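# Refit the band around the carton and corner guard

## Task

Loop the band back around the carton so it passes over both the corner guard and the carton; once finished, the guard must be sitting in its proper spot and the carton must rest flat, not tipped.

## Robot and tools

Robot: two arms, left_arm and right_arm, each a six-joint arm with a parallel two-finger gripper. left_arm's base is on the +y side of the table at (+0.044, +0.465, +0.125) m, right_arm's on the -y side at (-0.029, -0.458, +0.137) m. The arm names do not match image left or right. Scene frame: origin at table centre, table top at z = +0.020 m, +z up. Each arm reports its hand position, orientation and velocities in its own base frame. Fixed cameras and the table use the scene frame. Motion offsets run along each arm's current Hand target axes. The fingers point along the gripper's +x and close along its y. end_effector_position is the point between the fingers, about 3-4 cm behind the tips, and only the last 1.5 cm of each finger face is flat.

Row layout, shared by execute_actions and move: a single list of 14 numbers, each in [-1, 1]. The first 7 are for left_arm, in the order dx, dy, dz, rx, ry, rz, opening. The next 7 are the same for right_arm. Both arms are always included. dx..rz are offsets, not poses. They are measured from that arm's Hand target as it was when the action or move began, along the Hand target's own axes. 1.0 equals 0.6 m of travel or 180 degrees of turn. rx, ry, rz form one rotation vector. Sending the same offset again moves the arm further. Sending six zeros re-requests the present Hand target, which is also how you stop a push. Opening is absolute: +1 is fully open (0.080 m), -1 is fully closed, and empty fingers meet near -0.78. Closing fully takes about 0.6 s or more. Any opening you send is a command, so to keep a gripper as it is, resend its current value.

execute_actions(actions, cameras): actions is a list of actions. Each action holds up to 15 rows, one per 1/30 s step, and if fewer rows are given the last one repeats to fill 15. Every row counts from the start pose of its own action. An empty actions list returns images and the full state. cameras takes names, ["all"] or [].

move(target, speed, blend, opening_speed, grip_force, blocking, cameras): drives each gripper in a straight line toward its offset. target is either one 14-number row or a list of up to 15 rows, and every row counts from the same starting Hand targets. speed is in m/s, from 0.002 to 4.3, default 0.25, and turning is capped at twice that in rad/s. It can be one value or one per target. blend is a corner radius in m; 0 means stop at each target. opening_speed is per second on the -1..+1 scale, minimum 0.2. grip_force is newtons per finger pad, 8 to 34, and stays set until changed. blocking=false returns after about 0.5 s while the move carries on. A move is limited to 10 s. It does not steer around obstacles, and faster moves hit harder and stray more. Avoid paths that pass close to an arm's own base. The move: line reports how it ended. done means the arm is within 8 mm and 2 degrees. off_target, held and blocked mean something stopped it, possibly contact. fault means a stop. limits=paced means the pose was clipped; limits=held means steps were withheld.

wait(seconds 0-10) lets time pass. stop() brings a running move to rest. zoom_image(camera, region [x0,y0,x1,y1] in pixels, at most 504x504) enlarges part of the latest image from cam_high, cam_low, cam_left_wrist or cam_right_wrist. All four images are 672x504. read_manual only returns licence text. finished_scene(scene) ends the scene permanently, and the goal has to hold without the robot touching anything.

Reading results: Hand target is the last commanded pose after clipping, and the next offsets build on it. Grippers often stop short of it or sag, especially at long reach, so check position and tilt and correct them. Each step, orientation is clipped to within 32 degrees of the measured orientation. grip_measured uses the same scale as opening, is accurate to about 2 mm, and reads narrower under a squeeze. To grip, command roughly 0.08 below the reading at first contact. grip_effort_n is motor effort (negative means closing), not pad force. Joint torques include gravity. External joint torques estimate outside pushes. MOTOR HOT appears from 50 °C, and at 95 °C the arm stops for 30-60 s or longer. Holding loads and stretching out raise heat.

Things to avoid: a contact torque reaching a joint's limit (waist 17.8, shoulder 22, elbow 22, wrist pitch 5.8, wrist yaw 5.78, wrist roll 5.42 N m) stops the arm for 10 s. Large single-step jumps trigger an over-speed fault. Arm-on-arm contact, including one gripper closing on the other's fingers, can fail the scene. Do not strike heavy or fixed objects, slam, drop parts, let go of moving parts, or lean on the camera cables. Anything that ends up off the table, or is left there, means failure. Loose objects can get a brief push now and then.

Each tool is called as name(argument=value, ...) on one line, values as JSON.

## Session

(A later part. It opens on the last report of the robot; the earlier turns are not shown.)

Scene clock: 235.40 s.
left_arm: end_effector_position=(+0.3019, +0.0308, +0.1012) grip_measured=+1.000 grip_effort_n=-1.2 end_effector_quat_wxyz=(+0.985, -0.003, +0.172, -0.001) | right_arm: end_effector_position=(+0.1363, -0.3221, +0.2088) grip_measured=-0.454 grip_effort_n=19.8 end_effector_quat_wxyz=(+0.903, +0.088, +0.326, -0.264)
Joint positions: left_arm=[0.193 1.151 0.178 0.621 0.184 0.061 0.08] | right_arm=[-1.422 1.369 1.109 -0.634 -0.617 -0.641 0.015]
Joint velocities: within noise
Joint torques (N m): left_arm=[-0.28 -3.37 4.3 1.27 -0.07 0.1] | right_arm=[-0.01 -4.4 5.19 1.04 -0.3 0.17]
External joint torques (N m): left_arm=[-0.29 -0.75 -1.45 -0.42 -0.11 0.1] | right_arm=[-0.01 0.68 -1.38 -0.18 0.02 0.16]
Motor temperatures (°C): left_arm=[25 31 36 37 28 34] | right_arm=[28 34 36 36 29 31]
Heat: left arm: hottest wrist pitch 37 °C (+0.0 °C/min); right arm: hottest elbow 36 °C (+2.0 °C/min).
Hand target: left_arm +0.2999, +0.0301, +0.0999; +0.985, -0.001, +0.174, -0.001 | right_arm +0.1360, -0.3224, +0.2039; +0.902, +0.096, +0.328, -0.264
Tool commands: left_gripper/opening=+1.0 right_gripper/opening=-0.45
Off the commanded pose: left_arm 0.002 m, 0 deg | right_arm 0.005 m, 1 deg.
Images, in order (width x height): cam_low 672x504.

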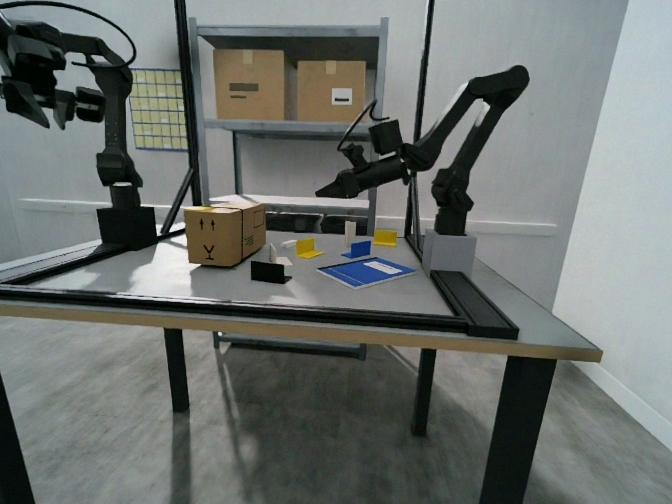

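move(target=[0.2763,-0.02,0.0988,-0.0105,0.1388,0.0166,-0.35, 0,0,0,0,0,0,-0.45], speed=0.12, cameras=["cam_high","cam_low","cam_left_wrist"])

zoom_image(camera="cam_left_wrist", region=[200, 140, 500, 360])

Scene clock: 238.07 s.
left_arm: end_effector_position=(+0.4730, +0.0181, +0.0990) grip_measured=-0.347 grip_effort_n=-15.6 end_effector_quat_wxyz=(+0.923, -0.013, +0.383, +0.026) | right_arm: end_effector_position=(+0.1363, -0.3221, +0.2088) grip_measured=-0.454 grip_effort_n=19.3 end_effector_quat_wxyz=(+0.903, +0.088, +0.326, -0.264)
Joint positions: left_arm=[0.034 1.838 1.169 -0.117 -0.015 -0.02 0.019] | right_arm=[-1.422 1.369 1.109 -0.634 -0.617 -0.641 0.015]
Joint torques (N m): left_arm=[-0.59 -7.29 7.34 1.03 -0.12 -0.07] | right_arm=[0.01 -4.39 5.18 1.04 -0.29 0.18]
External joint torques (N m): left_arm=[-0.58 1.04 1.04 -0.38 -0.11 -0.07] | right_arm=[0.01 0.75 -1.47 -0.19 0.03 0.18]
Heat: left arm: hottest wrist pitch 37 °C (+0.0 °C/min); right arm: hottest elbow 36 °C (+1.0 °C/min).
Hand target: left_arm +0.4759, +0.0178, +0.0990; +0.924, -0.012, +0.382, +0.027 | right_arm +0.1360, -0.3224, +0.2039; +0.902, +0.096, +0.328, -0.264
Off the commanded pose: left_arm 0.003 m, 0 deg | right_arm 0.005 m, 1 deg.
move: done
camera_calibration:
cam_left_wrist: T_world_to_cam=[[0.0943825, -0.995525, -0.0047054, -0.0125972], [-0.899511, -0.0832525, -0.428892, 0.498263], [0.426581, 0.0447125, -0.903343, -0.031762], [0, 0, 0, 1]] pos_world=[0.462931, 0.030361, 0.18495]
Images, in order (width x height): cam_high 672x504, cam_low 672x504, cam_left_wrist 672x504.

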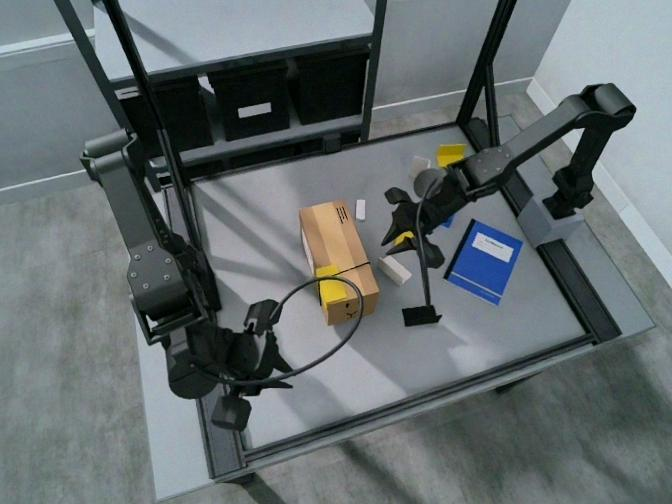

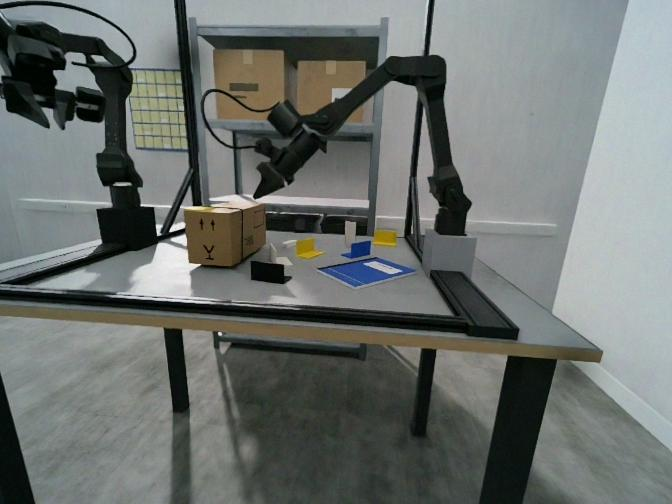

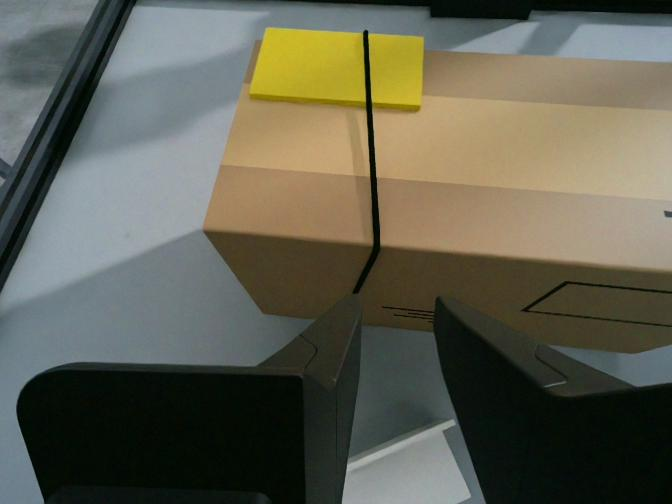

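Scaled by 1.680 from the camera's 672x504 image, which has a finer 960x720 frame.

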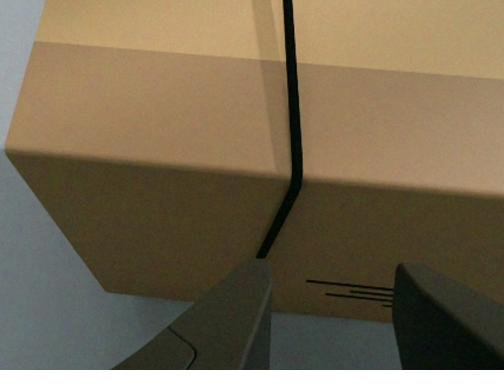

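execute_actions(actions=[])

Scene clock: 238.83 s.
left_arm: end_effector_position=(+0.4730, +0.0181, +0.0990) grip_measured=-0.347 grip_effort_n=-15.6 end_effector_quat_wxyz=(+0.923, -0.013, +0.383, +0.026) | right_arm: end_effector_position=(+0.1363, -0.3221, +0.2088) grip_measured=-0.454 grip_effort_n=19.3 end_effector_quat_wxyz=(+0.903, +0.088, +0.326, -0.264)
Joint positions: left_arm=[0.034 1.838 1.169 -0.117 -0.015 -0.02 0.019] | right_arm=[-1.422 1.369 1.109 -0.634 -0.617 -0.641 0.015]
Joint velocities: within noise
Joint torques (N m): left_arm=[-0.37 -7.2 7.05 0.96 -0.14 -0.04] | right_arm=[0.02 -4.37 5.18 1.04 -0.29 0.18]
External joint torques (N m): left_arm=[-0.4 1.16 0.68 -0.48 -0.12 -0.04] | right_arm=[-0.01 0.7 -1.42 -0.19 0.02 0.18]
Motor temperatures (°C): left_arm=[25 32 36 37 28 34] | right_arm=[28 34 36 36 29 31]
Heat: left arm: hottest wrist pitch 37 °C (+0.0 °C/min); right arm: hottest elbow 36 °C (+1.0 °C/min).
Hand target: left_arm +0.4759, +0.0178, +0.0990; +0.924, -0.012, +0.382, +0.027 | right_arm +0.1360, -0.3224, +0.2039; +0.902, +0.096, +0.328, -0.264
Tool commands: left_gripper/opening=-0.35 right_gripper/opening=-0.45
Off the commanded pose: left_arm 0.003 m, 0 deg | right_arm 0.005 m, 1 deg.
camera_calibration:
cam_left_wrist: T_world_to_cam=[[0.0943825, -0.995525, -0.0047054, -0.0125972], [-0.899511, -0.0832525, -0.428892, 0.498263], [0.426581, 0.0447125, -0.903343, -0.031762], [0, 0, 0, 1]] pos_world=[0.462931, 0.030361, 0.18495]
cam_right_wrist: T_world_to_cam=[[-0.528135, -0.848311, -0.0379662, -0.184013], [-0.731719, 0.477325, -0.486568, 0.38087], [0.430883, -0.229193, -0.872817, 0.126141], [0, 0, 0, 1]] pos_world=[0.127154, -0.308988, 0.288431]

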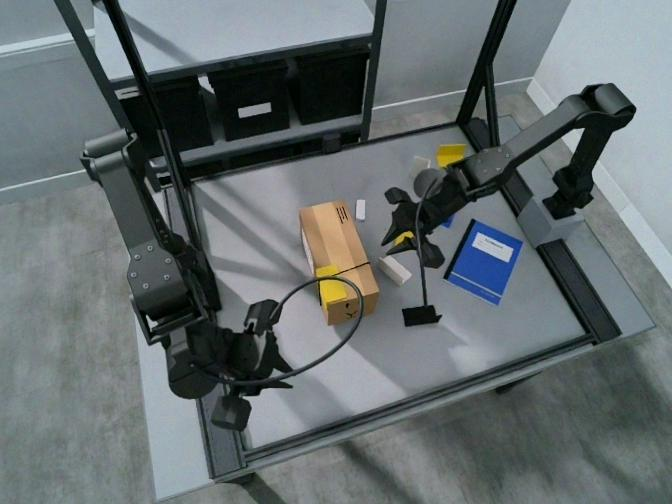

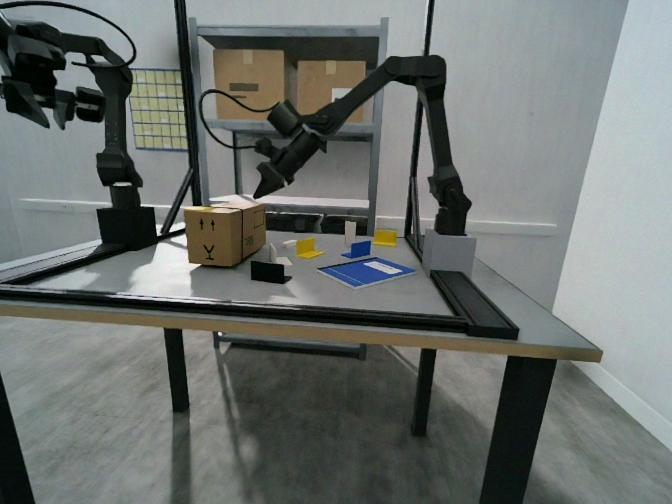

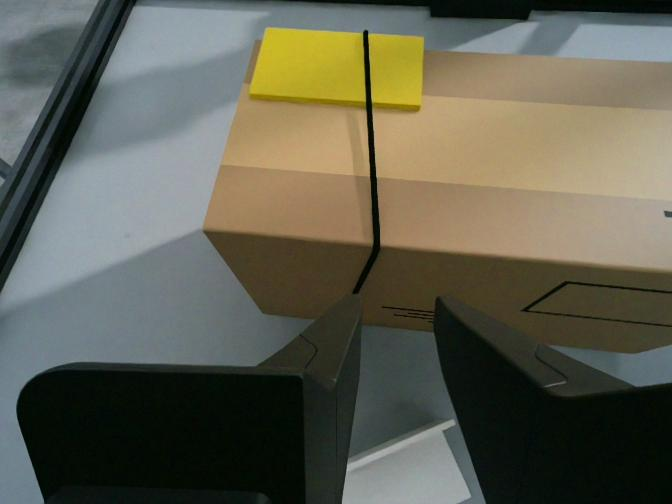

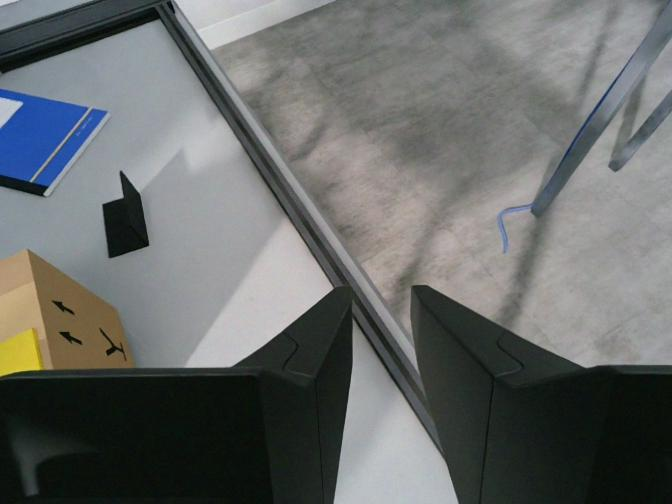

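move(target=[0.0583, 0.0033, 0, 0, 0, 0, -0.45, 0, 0, 0, 0, 0, 0, -0.45], speed=0.08, cameras=["cam_left_wrist"])

Scene clock: 240.23 s.
left_arm: end_effector_position=(+0.4971, +0.0201, +0.0739) grip_measured=-0.447 grip_effort_n=-16.0 end_effector_quat_wxyz=(+0.922, -0.013, +0.385, +0.027) | right_arm: end_effector_position=(+0.1363, -0.3221, +0.2088) grip_measured=-0.454 grip_effort_n=19.3 end_effector_quat_wxyz=(+0.903, +0.088, +0.326, -0.264)
Joint positions: left_arm=[0.036 1.964 1.236 -0.063 -0.015 -0.02 0.015] | right_arm=[-1.422 1.369 1.109 -0.634 -0.617 -0.641 0.015]
Joint torques (N m): left_arm=[0.14 -8.07 6.85 1.38 0 0.12] | right_arm=[0.01 -4.39 5.2 1.04 -0.3 0.18]
External joint torques (N m): left_arm=[0.14 1 0.68 -0.03 0.01 0.12] | right_arm=[0.03 0.59 -1.32 -0.17 0 0.18]
Heat: left arm: hottest wrist pitch 37 °C (+0.0 °C/min); right arm: hottest wrist pitch 37 °C (+1.0 °C/min).
Hand target: left_arm +0.5006, +0.0212, +0.0742; +0.924, -0.012, +0.382, +0.027 | right_arm +0.1360, -0.3224, +0.2039; +0.902, +0.096, +0.328, -0.264
Off the commanded pose: left_arm 0.004 m, 0 deg | right_arm 0.005 m, 1 deg.
move: done
camera_calibration:
cam_left_wrist: T_world_to_cam=[[0.0963633, -0.995332, -0.00523942, -0.0140156], [-0.90144, -0.0850387, -0.42447, 0.509952], [0.422043, 0.0456264, -0.905427, -0.0623261], [0, 0, 0, 1]] pos_world=[0.487346, 0.0322591, 0.159954]
Images, in order (width x height): cam_left_wrist 672x504.

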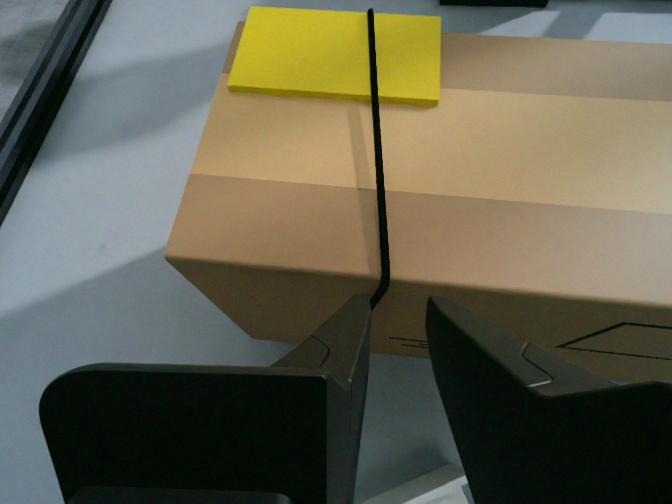

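move(target=[0.0233, 0.004, 0, 0, 0, 0, -0.45, 0, 0, 0, 0, 0, 0, -0.45], speed=0.06, cameras=["cam_left_wrist"])

zoom_image(camera="cam_left_wrist", region=[300, 220, 480, 360])

Scene clock: 241.17 s.
left_arm: end_effector_position=(+0.5051, +0.0226, +0.0655) grip_measured=-0.447 grip_effort_n=-15.1 end_effector_quat_wxyz=(+0.922, -0.013, +0.386, +0.027) | right_arm: end_effector_position=(+0.1363, -0.3221, +0.2088) grip_measured=-0.454 grip_effort_n=19.8 end_effector_quat_wxyz=(+0.903, +0.088, +0.326, -0.264)
Joint positions: left_arm=[0.042 2.007 1.262 -0.047 -0.01 -0.015 0.015] | right_arm=[-1.422 1.369 1.109 -0.634 -0.617 -0.641 0.015]
Joint torques (N m): left_arm=[0.3 -7.41 7.31 1.66 0.02 0.08] | right_arm=[-0.01 -4.39 5.18 1.04 -0.3 0.19]
External joint torques (N m): left_arm=[0.38 2.04 1.07 0.22 0.02 0.08] | right_arm=[-0.04 0.64 -1.4 -0.19 0.02 0.18]
Heat: left arm: hottest wrist pitch 37 °C (+0.0 °C/min); right arm: hottest wrist pitch 37 °C (+1.0 °C/min).
Hand target: left_arm +0.5103, +0.0241, +0.0644; +0.924, -0.012, +0.382, +0.027 | right_arm +0.1360, -0.3224, +0.2039; +0.902, +0.096, +0.328, -0.264
Off the commanded pose: left_arm 0.006 m, 0 deg | right_arm 0.005 m, 1 deg.
move: done
camera_calibration:
cam_left_wrist: T_world_to_cam=[[0.095334, -0.99543, -0.00550262, -0.0118083], [-0.902065, -0.0840521, -0.423338, 0.514054], [0.420941, 0.0453222, -0.905955, -0.0729599], [0, 0, 0, 1]] pos_world=[0.495548, 0.0347596, 0.151455]
Images, in order (width x height): cam_left_wrist 672x504.

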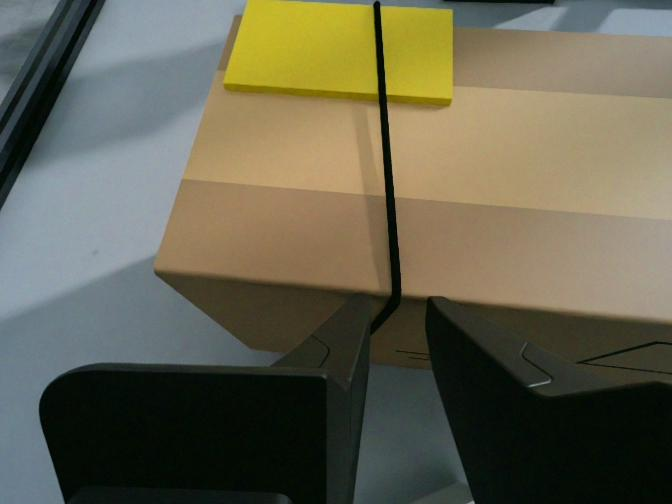

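Scaled by 2.800 from the camera's 672x504 image, which has a finer 960x720 frame.

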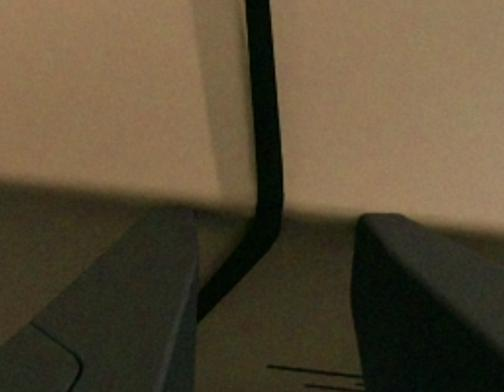

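move(target=[0.0067, 0.0, 0, 0, 0, 0, -0.45, 0, 0, 0, 0, 0, 0, -0.45], speed=0.05, cameras=["cam_left_wrist"])

zoom_image(camera="cam_left_wrist", region=[300, 220, 480, 360])

Scene clock: 242.03 s.
left_arm: end_effector_position=(+0.5059, +0.0224, +0.0645) grip_measured=-0.447 grip_effort_n=-15.1 end_effector_quat_wxyz=(+0.922, -0.013, +0.386, +0.026) | right_arm: end_effector_position=(+0.1363, -0.3221, +0.2088) grip_measured=-0.454 grip_effort_n=19.3 end_effector_quat_wxyz=(+0.903, +0.088, +0.326, -0.264)
Joint positions: left_arm=[0.042 2.012 1.266 -0.047 -0.009 -0.014 0.015] | right_arm=[-1.422 1.369 1.109 -0.634 -0.617 -0.641 0.015]
Joint torques (N m): left_arm=[0.35 -6.44 7.96 2.05 -0.06 0.06] | right_arm=[0 -4.37 5.19 1.04 -0.3 0.18]
External joint torques (N m): left_arm=[0.29 3.07 1.73 0.61 -0.05 0.05] | right_arm=[-0.02 0.76 -1.53 -0.22 0.02 0.17]
Heat: left arm: hottest elbow 37 °C (+1.0 °C/min); right arm: hottest wrist pitch 37 °C (+1.0 °C/min).
Hand target: left_arm +0.5131, +0.0242, +0.0615; +0.924, -0.012, +0.382, +0.027 | right_arm +0.1360, -0.3224, +0.2039; +0.902, +0.096, +0.328, -0.264
Off the commanded pose: left_arm 0.008 m, 0 deg | right_arm 0.005 m, 1 deg.
move: done
camera_calibration:
cam_left_wrist: T_world_to_cam=[[0.0939902, -0.995559, -0.00533883, -0.01135], [-0.902639, -0.0829529, -0.422328, 0.514574], [0.42001, 0.0445138, -0.906427, -0.073588], [0, 0, 0, 1]] pos_world=[0.496449, 0.0346614, 0.150556]
Images, in order (width x height): cam_left_wrist 672x504.

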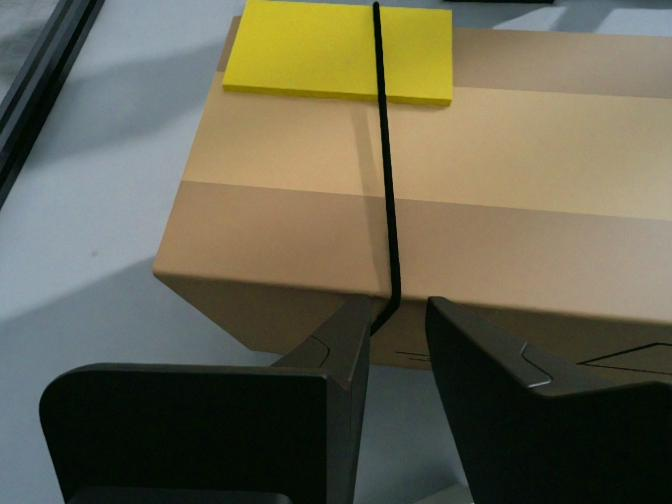

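Scaled by 2.800 from the camera's 672x504 image, which has a finer 960x720 frame.

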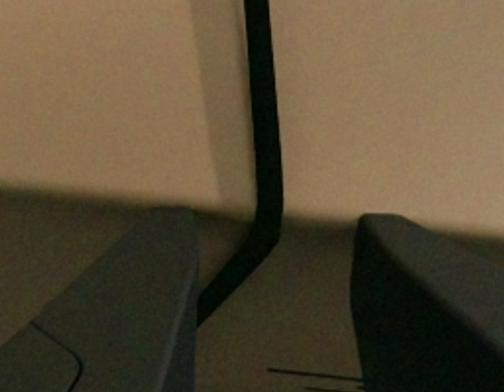

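move(target=[0.0, 0.0, 0, 0, 0, 0, -1.0, 0, 0, 0, 0, 0, 0, -0.45], speed=0.05, opening_speed=0.8, cameras=["cam_left_wrist"])

zoom_image(camera="cam_left_wrist", region=[300, 220, 480, 360])

Scene clock: 243.13 s.
left_arm: end_effector_position=(+0.5061, +0.0226, +0.0646) grip_measured=-0.773 grip_effort_n=-24.0 end_effector_quat_wxyz=(+0.922, -0.013, +0.386, +0.025) | right_arm: end_effector_position=(+0.1363, -0.3221, +0.2088) grip_measured=-0.454 grip_effort_n=19.8 end_effector_quat_wxyz=(+0.903, +0.088, +0.326, -0.264)
Joint positions: left_arm=[0.043 2.012 1.266 -0.047 -0.007 -0.014 0] | right_arm=[-1.422 1.369 1.109 -0.634 -0.617 -0.641 0.015]
Joint torques (N m): left_arm=[0.09 -6.68 7.94 2.08 -0.08 0.06] | right_arm=[0.01 -4.38 5.18 1.04 -0.3 0.18]
External joint torques (N m): left_arm=[0.1 2.77 1.75 0.65 -0.08 0.05] | right_arm=[0.02 0.7 -1.46 -0.2 0.01 0.18]
Heat: left arm: hottest elbow 37 °C (+1.0 °C/min); right arm: hottest wrist pitch 37 °C (+1.0 °C/min).
Hand target: left_arm +0.5131, +0.0242, +0.0615; +0.924, -0.012, +0.382, +0.027 | right_arm +0.1360, -0.3224, +0.2039; +0.902, +0.096, +0.328, -0.264
Off the commanded pose: left_arm 0.008 m, 0 deg | right_arm 0.005 m, 1 deg.
move: done
camera_calibration:
cam_left_wrist: T_world_to_cam=[[0.0933348, -0.995629, -0.0034097, -0.010918], [-0.902518, -0.083159, -0.422547, 0.514719], [0.420417, 0.0425156, -0.906335, -0.0737008], [0, 0, 0, 1]] pos_world=[0.496547, 0.0350667, 0.150658]
Images, in order (width x height): cam_left_wrist 672x504.

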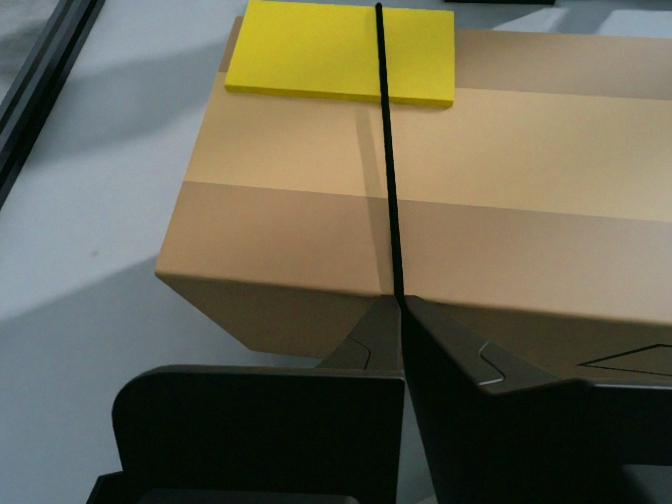

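Scaled by 2.800 from the camera's 672x504 image, which has a finer 960x720 frame.

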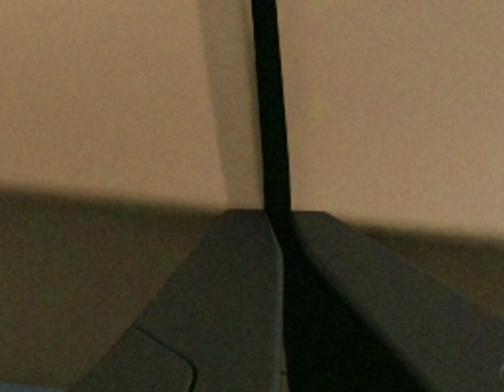

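move(target=[-0.02, 0.0, 0, 0, 0, 0, -1.0, 0, 0, 0, 0, 0, 0, -0.45], speed=0.04, cameras=["cam_left_wrist"])

zoom_image(camera="cam_left_wrist", region=[300, 220, 480, 360])

Scene clock: 244.00 s.
left_arm: end_effector_position=(+0.5055, +0.0226, +0.0661) grip_measured=-0.774 grip_effort_n=-21.2 end_effector_quat_wxyz=(+0.922, -0.013, +0.386, +0.025) | right_arm: end_effector_position=(+0.1363, -0.3221, +0.2088) grip_measured=-0.454 grip_effort_n=19.8 end_effector_quat_wxyz=(+0.903, +0.088, +0.326, -0.264)
Joint positions: left_arm=[0.043 2.008 1.266 -0.052 -0.007 -0.014 0] | right_arm=[-1.422 1.369 1.109 -0.634 -0.617 -0.641 0.015]
Joint torques (N m): left_arm=[0.07 -10.63 4.98 1.26 -0.08 0.05] | right_arm=[0 -4.39 5.19 1.04 -0.3 0.18]
External joint torques (N m): left_arm=[0.12 -1.31 -1.12 -0.14 -0.08 0.05] | right_arm=[-0.01 0.75 -1.45 -0.19 0.02 0.18]
Heat: left arm: hottest elbow 37 °C (+1.0 °C/min); right arm: hottest wrist pitch 37 °C (+1.0 °C/min).
Hand target: left_arm +0.5047, +0.0237, +0.0700; +0.924, -0.012, +0.382, +0.027 | right_arm +0.1360, -0.3224, +0.2039; +0.902, +0.096, +0.328, -0.264
Off the commanded pose: left_arm 0.004 m, 1 deg | right_arm 0.005 m, 1 deg.
move: done
camera_calibration:
cam_left_wrist: T_world_to_cam=[[0.0932954, -0.995633, -0.00334758, -0.0108561], [-0.902672, -0.0831649, -0.422218, 0.514886], [0.420095, 0.0424127, -0.906488, -0.0720353], [0, 0, 0, 1]] pos_world=[0.496048, 0.0350669, 0.152059]
Images, in order (width x height): cam_left_wrist 672x504.

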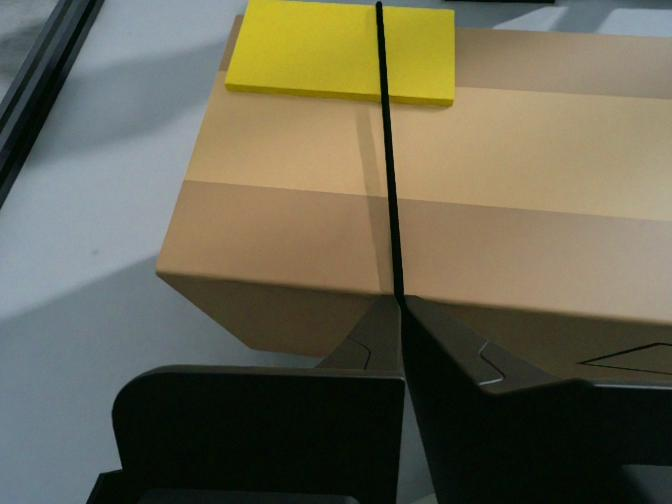

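Scaled by 2.800 from the camera's 672x504 image, which has a finer 960x720 frame.

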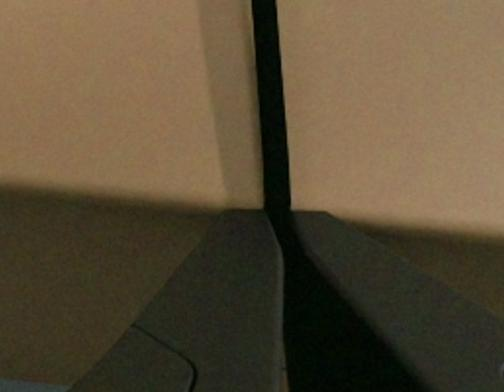

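move(target=[-0.01, 0.0, 0, 0, 0, 0, -1.0, 0, 0, 0, 0, 0, 0, -0.45], speed=0.04, cameras=["cam_left_wrist"])

zoom_image(camera="cam_left_wrist", region=[300, 220, 480, 360])

Scene clock: 244.87 s.
left_arm: end_effector_position=(+0.5032, +0.0230, +0.0671) grip_measured=-0.774 grip_effort_n=-20.2 end_effector_quat_wxyz=(+0.922, -0.013, +0.387, +0.026) | right_arm: end_effector_position=(+0.1363, -0.3221, +0.2088) grip_measured=-0.454 grip_effort_n=19.8 end_effector_quat_wxyz=(+0.903, +0.088, +0.326, -0.264)
Joint positions: left_arm=[0.043 1.998 1.258 -0.054 -0.007 -0.014 0] | right_arm=[-1.422 1.369 1.109 -0.634 -0.617 -0.641 0.015]
Joint torques (N m): left_arm=[0.31 -11.68 4.57 0.79 -0.05 0.07] | right_arm=[0.01 -4.38 5.16 1.04 -0.29 0.18]
External joint torques (N m): left_arm=[0.32 -2.34 -1.59 -0.62 -0.05 0.07] | right_arm=[-0.02 0.69 -1.47 -0.2 0.03 0.18]
Heat: left arm: hottest elbow 37 °C (+1.0 °C/min); right arm: hottest wrist pitch 37 °C (+1.0 °C/min).
Hand target: left_arm +0.5004, +0.0235, +0.0742; +0.924, -0.012, +0.382, +0.027 | right_arm +0.1360, -0.3224, +0.2039; +0.902, +0.096, +0.328, -0.264
Off the commanded pose: left_arm 0.008 m, 1 deg | right_arm 0.005 m, 1 deg.
move: done
camera_calibration:
cam_left_wrist: T_world_to_cam=[[0.0945301, -0.995514, -0.0039966, -0.0108564], [-0.903077, -0.0840618, -0.421172, 0.513375], [0.418946, 0.0434226, -0.906972, -0.0694803], [0, 0, 0, 1]] pos_world=[0.493752, 0.0353646, 0.153159]
Images, in order (width x height): cam_left_wrist 672x504.

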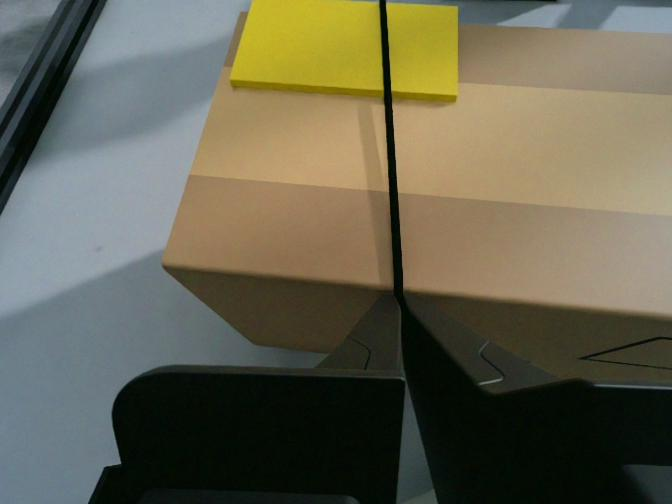

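Scaled by 2.800 from the camera's 672x504 image, which has a finer 960x720 frame.

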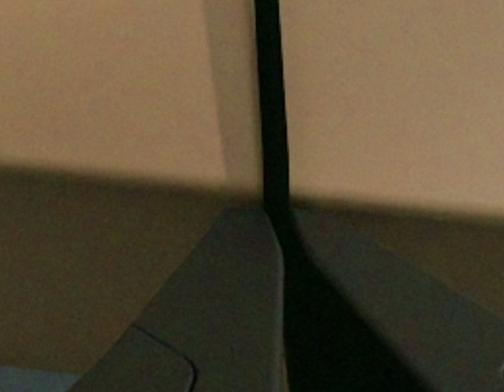

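move(target=[-0.005, 0.0, 0, 0, 0, 0, -1.0, 0, 0, 0, 0, 0, 0, -0.45], speed=0.04, cameras=["cam_left_wrist"])

zoom_image(camera="cam_left_wrist", region=[300, 220, 480, 360])

Scene clock: 245.80 s.
left_arm: end_effector_position=(+0.5006, +0.0233, +0.0677) grip_measured=-0.774 grip_effort_n=-20.7 end_effector_quat_wxyz=(+0.921, -0.013, +0.388, +0.027) | right_arm: end_effector_position=(+0.1363, -0.3221, +0.2088) grip_measured=-0.454 grip_effort_n=19.8 end_effector_quat_wxyz=(+0.903, +0.088, +0.326, -0.264)
Joint positions: left_arm=[0.044 1.99 1.25 -0.059 -0.008 -0.014 0] | right_arm=[-1.422 1.369 1.109 -0.634 -0.617 -0.641 0.015]
Joint torques (N m): left_arm=[0.03 -11.88 4.59 0.84 -0.04 0.06] | right_arm=[0 -4.38 5.19 1.04 -0.29 0.18]
External joint torques (N m): left_arm=[0.09 -2.58 -1.6 -0.58 -0.04 0.06] | right_arm=[-0.03 0.6 -1.36 -0.18 0.02 0.17]
Heat: left arm: hottest elbow 37 °C (+1.0 °C/min); right arm: hottest wrist pitch 37 °C (+1.0 °C/min).
Hand target: left_arm +0.4983, +0.0234, +0.0763; +0.924, -0.012, +0.382, +0.027 | right_arm +0.1360, -0.3224, +0.2039; +0.902, +0.096, +0.328, -0.264
Off the commanded pose: left_arm 0.009 m, 1 deg | right_arm 0.005 m, 1 deg.
move: off_target (left_arm)
camera_calibration:
cam_left_wrist: T_world_to_cam=[[0.0955792, -0.995412, -0.00452921, -0.0107871], [-0.904582, -0.0849569, -0.417749, 0.511922], [0.415447, 0.0440251, -0.908551, -0.0660879], [0, 0, 0, 1]] pos_world=[0.491563, 0.0356632, 0.153762]
Images, in order (width x height): cam_left_wrist 672x504.

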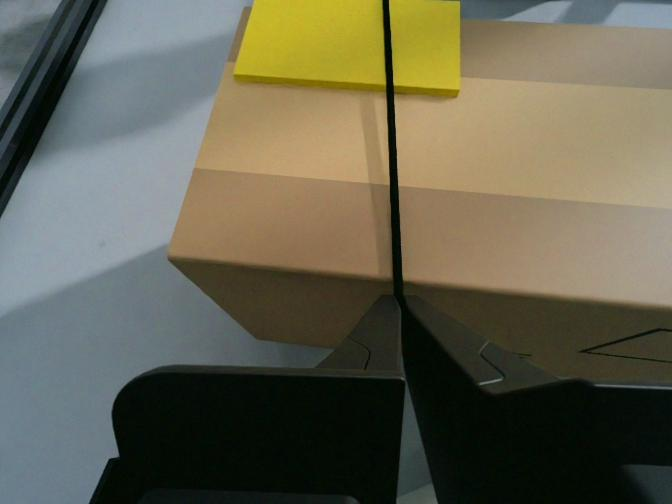

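Scaled by 2.800 from the camera's 672x504 image, which has a finer 960x720 frame.

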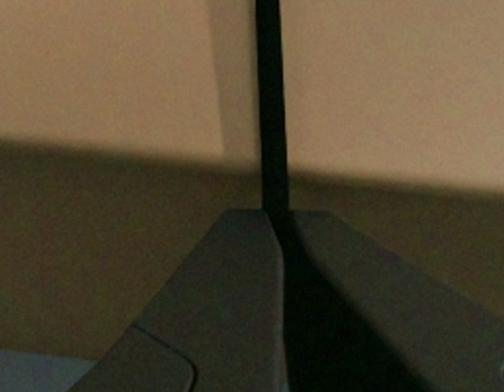

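move(target=[0.0, 0.03, 0, 0, 0, 0, -1.0, 0, 0, 0, 0, 0, 0, -0.45], speed=0.04, cameras=["cam_left_wrist"])

zoom_image(camera="cam_left_wrist", region=[300, 220, 480, 360])

Scene clock: 246.83 s.
left_arm: end_effector_position=(+0.4995, +0.0396, +0.0679) grip_measured=-0.774 grip_effort_n=-20.2 end_effector_quat_wxyz=(+0.921, -0.013, +0.388, +0.026) | right_arm: end_effector_position=(+0.1363, -0.3221, +0.2088) grip_measured=-0.454 grip_effort_n=19.8 end_effector_quat_wxyz=(+0.903, +0.088, +0.326, -0.264)
Joint positions: left_arm=[0.086 1.989 1.25 -0.059 0.022 0.017 0] | right_arm=[-1.422 1.369 1.109 -0.634 -0.617 -0.641 0.015]
Joint torques (N m): left_arm=[0.5 -11.86 4.73 0.81 0 0.08] | right_arm=[0.02 -4.37 5.17 1.05 -0.29 0.18]
External joint torques (N m): left_arm=[0.47 -2.71 -1.36 -0.58 -0.01 0.08] | right_arm=[-0.02 0.71 -1.45 -0.18 0.02 0.18]
Heat: left arm: hottest elbow 37 °C (+1.0 °C/min); right arm: hottest wrist pitch 37 °C (+1.0 °C/min).
Hand target: left_arm +0.4972, +0.0415, +0.0764; +0.924, -0.012, +0.382, +0.027 | right_arm +0.1360, -0.3224, +0.2039; +0.902, +0.096, +0.328, -0.264
Off the commanded pose: left_arm 0.009 m, 1 deg | right_arm 0.005 m, 1 deg.
move: off_target (left_arm)
camera_calibration:
cam_left_wrist: T_world_to_cam=[[0.0942635, -0.995536, -0.00477129, 0.00623376], [-0.904593, -0.0836492, -0.417988, 0.512368], [0.415723, 0.0437171, -0.90844, -0.0663026], [0, 0, 0, 1]] pos_world=[0.490461, 0.0519637, 0.153961]
Images, in order (width x height): cam_left_wrist 672x504.

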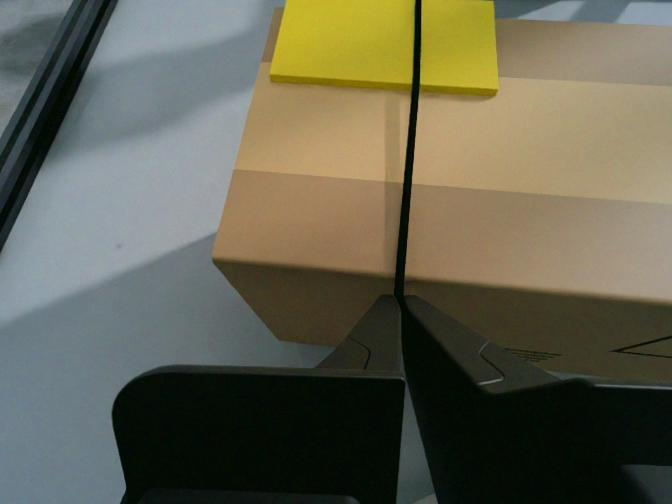

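Scaled by 2.800 from the camera's 672x504 image, which has a finer 960x720 frame.

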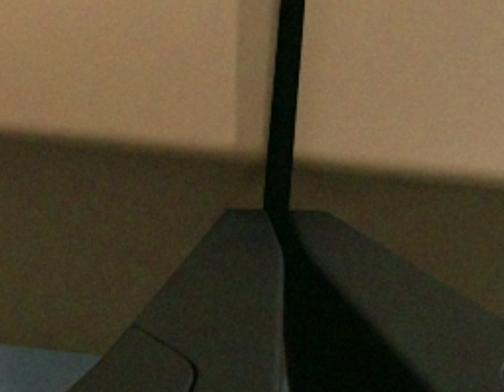

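move(target=[0.0, 0.006, 0, 0, 0, 0, -1.0, 0, 0, 0, 0, 0, 0, -0.45], speed=0.04, cameras=["cam_left_wrist"])

zoom_image(camera="cam_left_wrist", region=[180, 0, 540, 300])

Scene clock: 248.17 s.
left_arm: end_effector_position=(+0.4992, +0.0423, +0.0678) grip_measured=-0.774 grip_effort_n=-19.8 end_effector_quat_wxyz=(+0.921, -0.013, +0.388, +0.025) | right_arm: end_effector_position=(+0.1363, -0.3221, +0.2088) grip_measured=-0.454 grip_effort_n=19.3 end_effector_quat_wxyz=(+0.903, +0.088, +0.326, -0.264)
Joint positions: left_arm=[0.093 1.989 1.25 -0.06 0.03 0.024 0] | right_arm=[-1.422 1.369 1.109 -0.634 -0.617 -0.641 0.015]
Joint torques (N m): left_arm=[0.58 -11.78 4.84 0.82 0.02 0.09] | right_arm=[0.02 -4.38 5.17 1.04 -0.29 0.18]
External joint torques (N m): left_arm=[0.59 -2.47 -1.36 -0.61 0.01 0.08] | right_arm=[-0.01 0.78 -1.53 -0.21 0.03 0.17]
Heat: left arm: hottest elbow 37 °C (+1.0 °C/min); right arm: hottest wrist pitch 37 °C (+1.0 °C/min).
Hand target: left_arm +0.4970, +0.0450, +0.0764; +0.924, -0.012, +0.382, +0.027 | right_arm +0.1360, -0.3224, +0.2039; +0.902, +0.096, +0.328, -0.264
Off the commanded pose: left_arm 0.009 m, 1 deg | right_arm 0.005 m, 1 deg.
move: off_target (left_arm)
camera_calibration:
cam_left_wrist: T_world_to_cam=[[0.0919324, -0.995758, -0.00375795, 0.0100526], [-0.904845, -0.0819623, -0.417778, 0.512287], [0.415697, 0.0418077, -0.908542, -0.0662566], [0, 0, 0, 1]] pos_world=[0.490158, 0.0547682, 0.153863]
Images, in order (width x height): cam_left_wrist 672x504.

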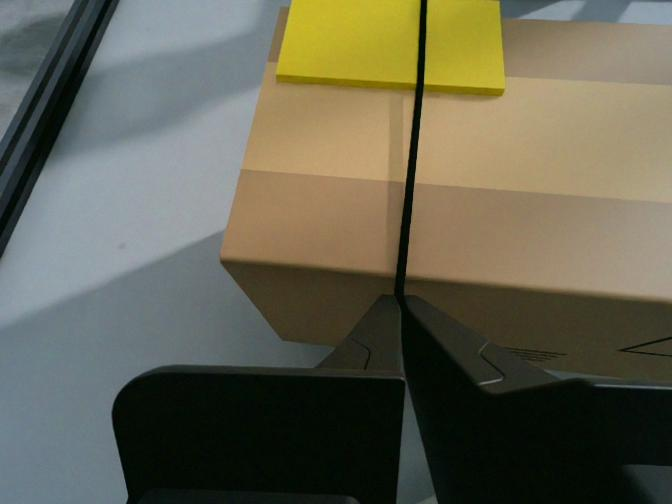

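Scaled by 1.400 from the camera's 672x504 image, which has a finer 960x720 frame.

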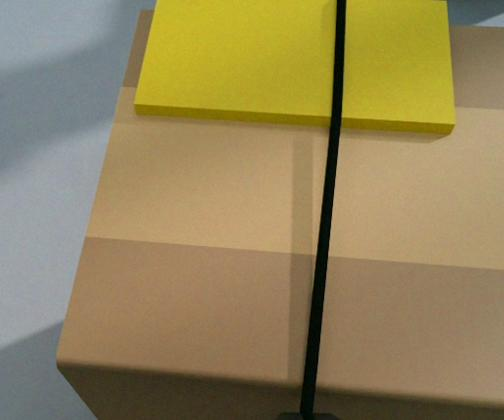

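move(target=[0.027, -0.001, -0.001, 0, 0, 0, -1.0, 0, 0, 0, 0, 0, 0, -0.45], speed=0.04, cameras=["cam_left_wrist"])

zoom_image(camera="cam_left_wrist", region=[300, 220, 480, 360])

Scene clock: 249.10 s.
left_arm: end_effector_position=(+0.5038, +0.0427, +0.0630) grip_measured=-0.774 grip_effort_n=-19.8 end_effector_quat_wxyz=(+0.922, -0.013, +0.387, +0.025) | right_arm: end_effector_position=(+0.1363, -0.3221, +0.2088) grip_measured=-0.454 grip_effort_n=19.3 end_effector_quat_wxyz=(+0.903, +0.088, +0.326, -0.264)
Joint positions: left_arm=[0.093 2.012 1.261 -0.044 0.03 0.024 0] | right_arm=[-1.422 1.369 1.109 -0.634 -0.617 -0.641 0.015]
Joint torques (N m): left_arm=[0.46 -8.16 7.04 1.47 -0.02 0.06] | right_arm=[0 -4.4 5.18 1.04 -0.3 0.18]
External joint torques (N m): left_arm=[0.41 1.3 0.87 0.05 -0.03 0.06] | right_arm=[-0.05 0.64 -1.37 -0.17 0.01 0.17]
Heat: left arm: hottest elbow 37 °C (+1.0 °C/min); right arm: hottest elbow 37 °C (+2.0 °C/min).
Hand target: left_arm +0.5081, +0.0450, +0.0645; +0.924, -0.012, +0.382, +0.027 | right_arm +0.1360, -0.3224, +0.2039; +0.902, +0.096, +0.328, -0.264
Off the commanded pose: left_arm 0.005 m, 1 deg | right_arm 0.005 m, 1 deg.
move: done
camera_calibration:
cam_left_wrist: T_world_to_cam=[[0.0919839, -0.995753, -0.00379417, 0.0100171], [-0.903603, -0.0818693, -0.420474, 0.51398], [0.418378, 0.0421053, -0.907297, -0.0739487], [0, 0, 0, 1]] pos_world=[0.494451, 0.0551674, 0.14906]
Images, in order (width x height): cam_left_wrist 672x504.

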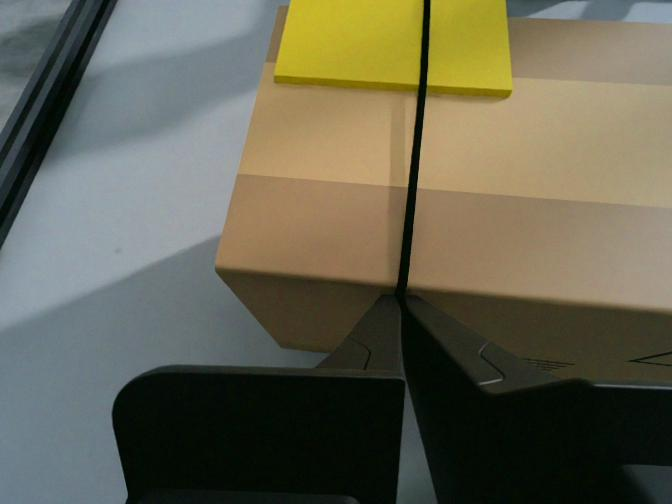

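Scaled by 2.800 from the camera's 672x504 image, which has a finer 960x720 frame.

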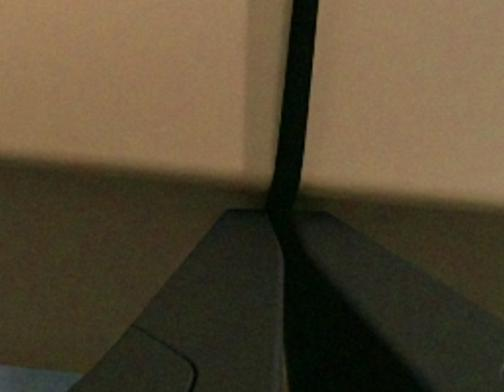

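move(target=[0.0, 0.0, 0.0, 0, 0, 0, -0.45, 0, 0, 0, 0, 0, 0, -0.45], speed=0.04, opening_speed=0.6, cameras=["cam_left_wrist"])

zoom_image(camera="cam_left_wrist", region=[300, 220, 480, 360])

Scene clock: 250.27 s.
left_arm: end_effector_position=(+0.5042, +0.0442, +0.0636) grip_measured=-0.454 grip_effort_n=13.3 end_effector_quat_wxyz=(+0.922, -0.013, +0.386, +0.026) | right_arm: end_effector_position=(+0.1363, -0.3221, +0.2088) grip_measured=-0.454 grip_effort_n=19.8 end_effector_quat_wxyz=(+0.903, +0.088, +0.326, -0.264)
Joint positions: left_arm=[0.096 2.013 1.263 -0.043 0.029 0.024 0.015] | right_arm=[-1.422 1.369 1.109 -0.634 -0.617 -0.641 0.015]
Joint torques (N m): left_arm=[-0.02 -8.44 6.91 1.46 -0.09 0.03] | right_arm=[0.01 -4.39 5.18 1.04 -0.29 0.18]
External joint torques (N m): left_arm=[-0.02 1.07 0.7 0.03 -0.1 0.03] | right_arm=[0.04 0.68 -1.41 -0.19 0.01 0.18]
Heat: left arm: hottest elbow 37 °C (+1.0 °C/min); right arm: hottest elbow 37 °C (+2.0 °C/min).
Hand target: left_arm +0.5081, +0.0450, +0.0645; +0.924, -0.012, +0.382, +0.027 | right_arm +0.1360, -0.3224, +0.2039; +0.902, +0.096, +0.328, -0.264
Off the commanded pose: left_arm 0.004 m, 0 deg | right_arm 0.005 m, 1 deg.
move: done
camera_calibration:
cam_left_wrist: T_world_to_cam=[[0.0948778, -0.99548, -0.00413002, 0.00998496], [-0.9024, -0.0842532, -0.422582, 0.514427], [0.420324, 0.0438206, -0.906315, -0.0748876], [0, 0, 0, 1]] pos_world=[0.494749, 0.0565636, 0.149557]
Images, in order (width x height): cam_left_wrist 672x504.

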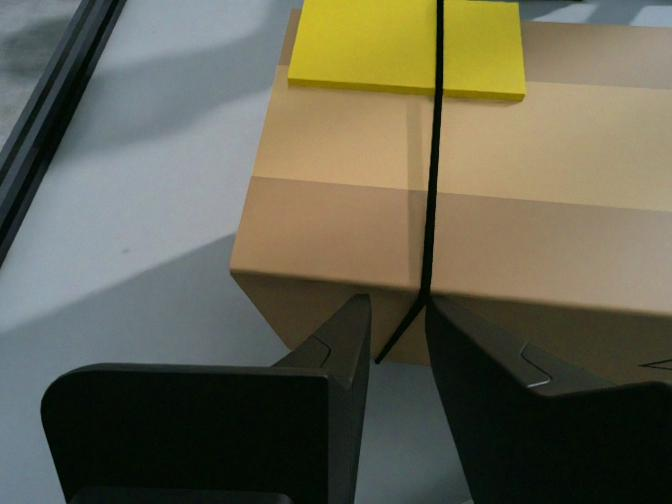

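Scaled by 2.800 from the camera's 672x504 image, which has a finer 960x720 frame.

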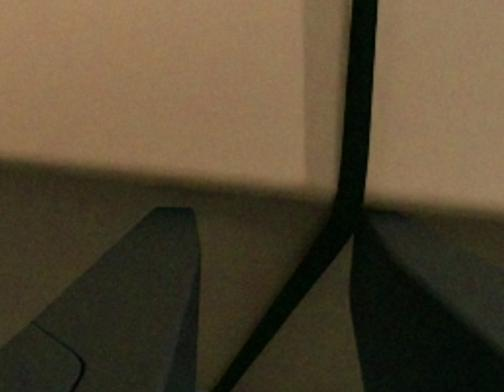

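move(target=[[-0.002, -0.0083, 0.0, 0, 0, 0, -0.45, 0, 0, 0, 0, 0, 0, -0.45],[-0.06, -0.0083, 0.0, 0, 0, 0, -0.45, 0, 0, 0, 0, 0, 0, -0.45]], speed=0.06, cameras=["cam_left_wrist"])

zoom_image(camera="cam_left_wrist", region=[200, 0, 560, 360])

Scene clock: 252.60 s.
left_arm: end_effector_position=(+0.4852, +0.0389, +0.0877) grip_measured=-0.453 grip_effort_n=13.3 end_effector_quat_wxyz=(+0.923, -0.012, +0.383, +0.027) | right_arm: end_effector_position=(+0.1363, -0.3221, +0.2088) grip_measured=-0.454 grip_effort_n=19.8 end_effector_quat_wxyz=(+0.903, +0.088, +0.326, -0.264)
Joint positions: left_arm=[0.086 1.903 1.209 -0.093 0.02 0.017 0.015] | right_arm=[-1.422 1.369 1.109 -0.634 -0.617 -0.641 0.015]
Joint torques (N m): left_arm=[-0.1 -9.83 4.86 0.98 0.04 -0.04] | right_arm=[0.01 -4.37 5.17 1.04 -0.3 0.19]
External joint torques (N m): left_arm=[-0.1 -1.11 -1.35 -0.42 0.04 -0.04] | right_arm=[-0.01 0.77 -1.48 -0.19 0.03 0.19]
Heat: left arm: hottest elbow 37 °C (+1.0 °C/min); right arm: hottest elbow 37 °C (+2.0 °C/min).
Hand target: left_arm +0.4829, +0.0386, +0.0900; +0.924, -0.012, +0.382, +0.027 | right_arm +0.1360, -0.3224, +0.2039; +0.902, +0.096, +0.328, -0.264
Off the commanded pose: left_arm 0.003 m, 0 deg | right_arm 0.005 m, 1 deg.
move: done
camera_calibration:
cam_left_wrist: T_world_to_cam=[[0.0960338, -0.995357, -0.00650138, 0.00630923], [-0.900025, -0.0840427, -0.427659, 0.506321], [0.425127, 0.0469211, -0.903917, -0.0473764], [0, 0, 0, 1]] pos_world=[0.475237, 0.0510555, 0.173749]
Images, in order (width x height): cam_left_wrist 672x504.

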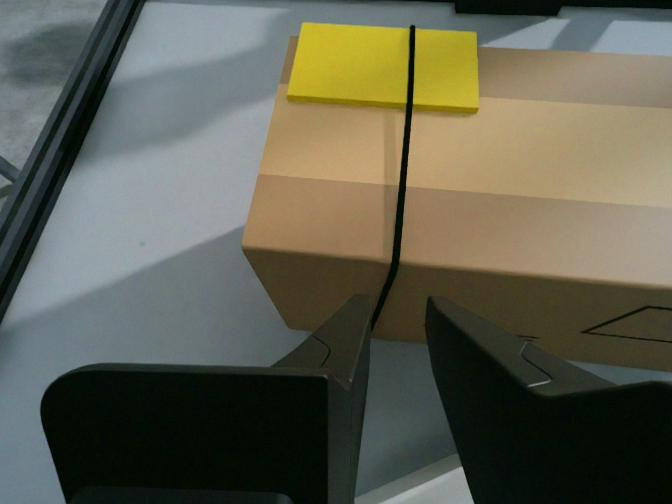

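Scaled by 1.400 from the camera's 672x504 image, which has a finer 960x720 frame.

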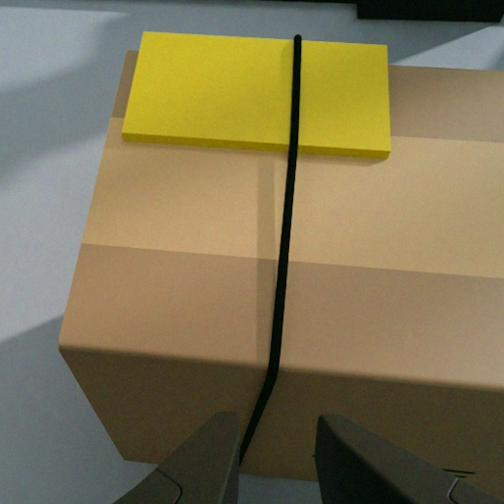

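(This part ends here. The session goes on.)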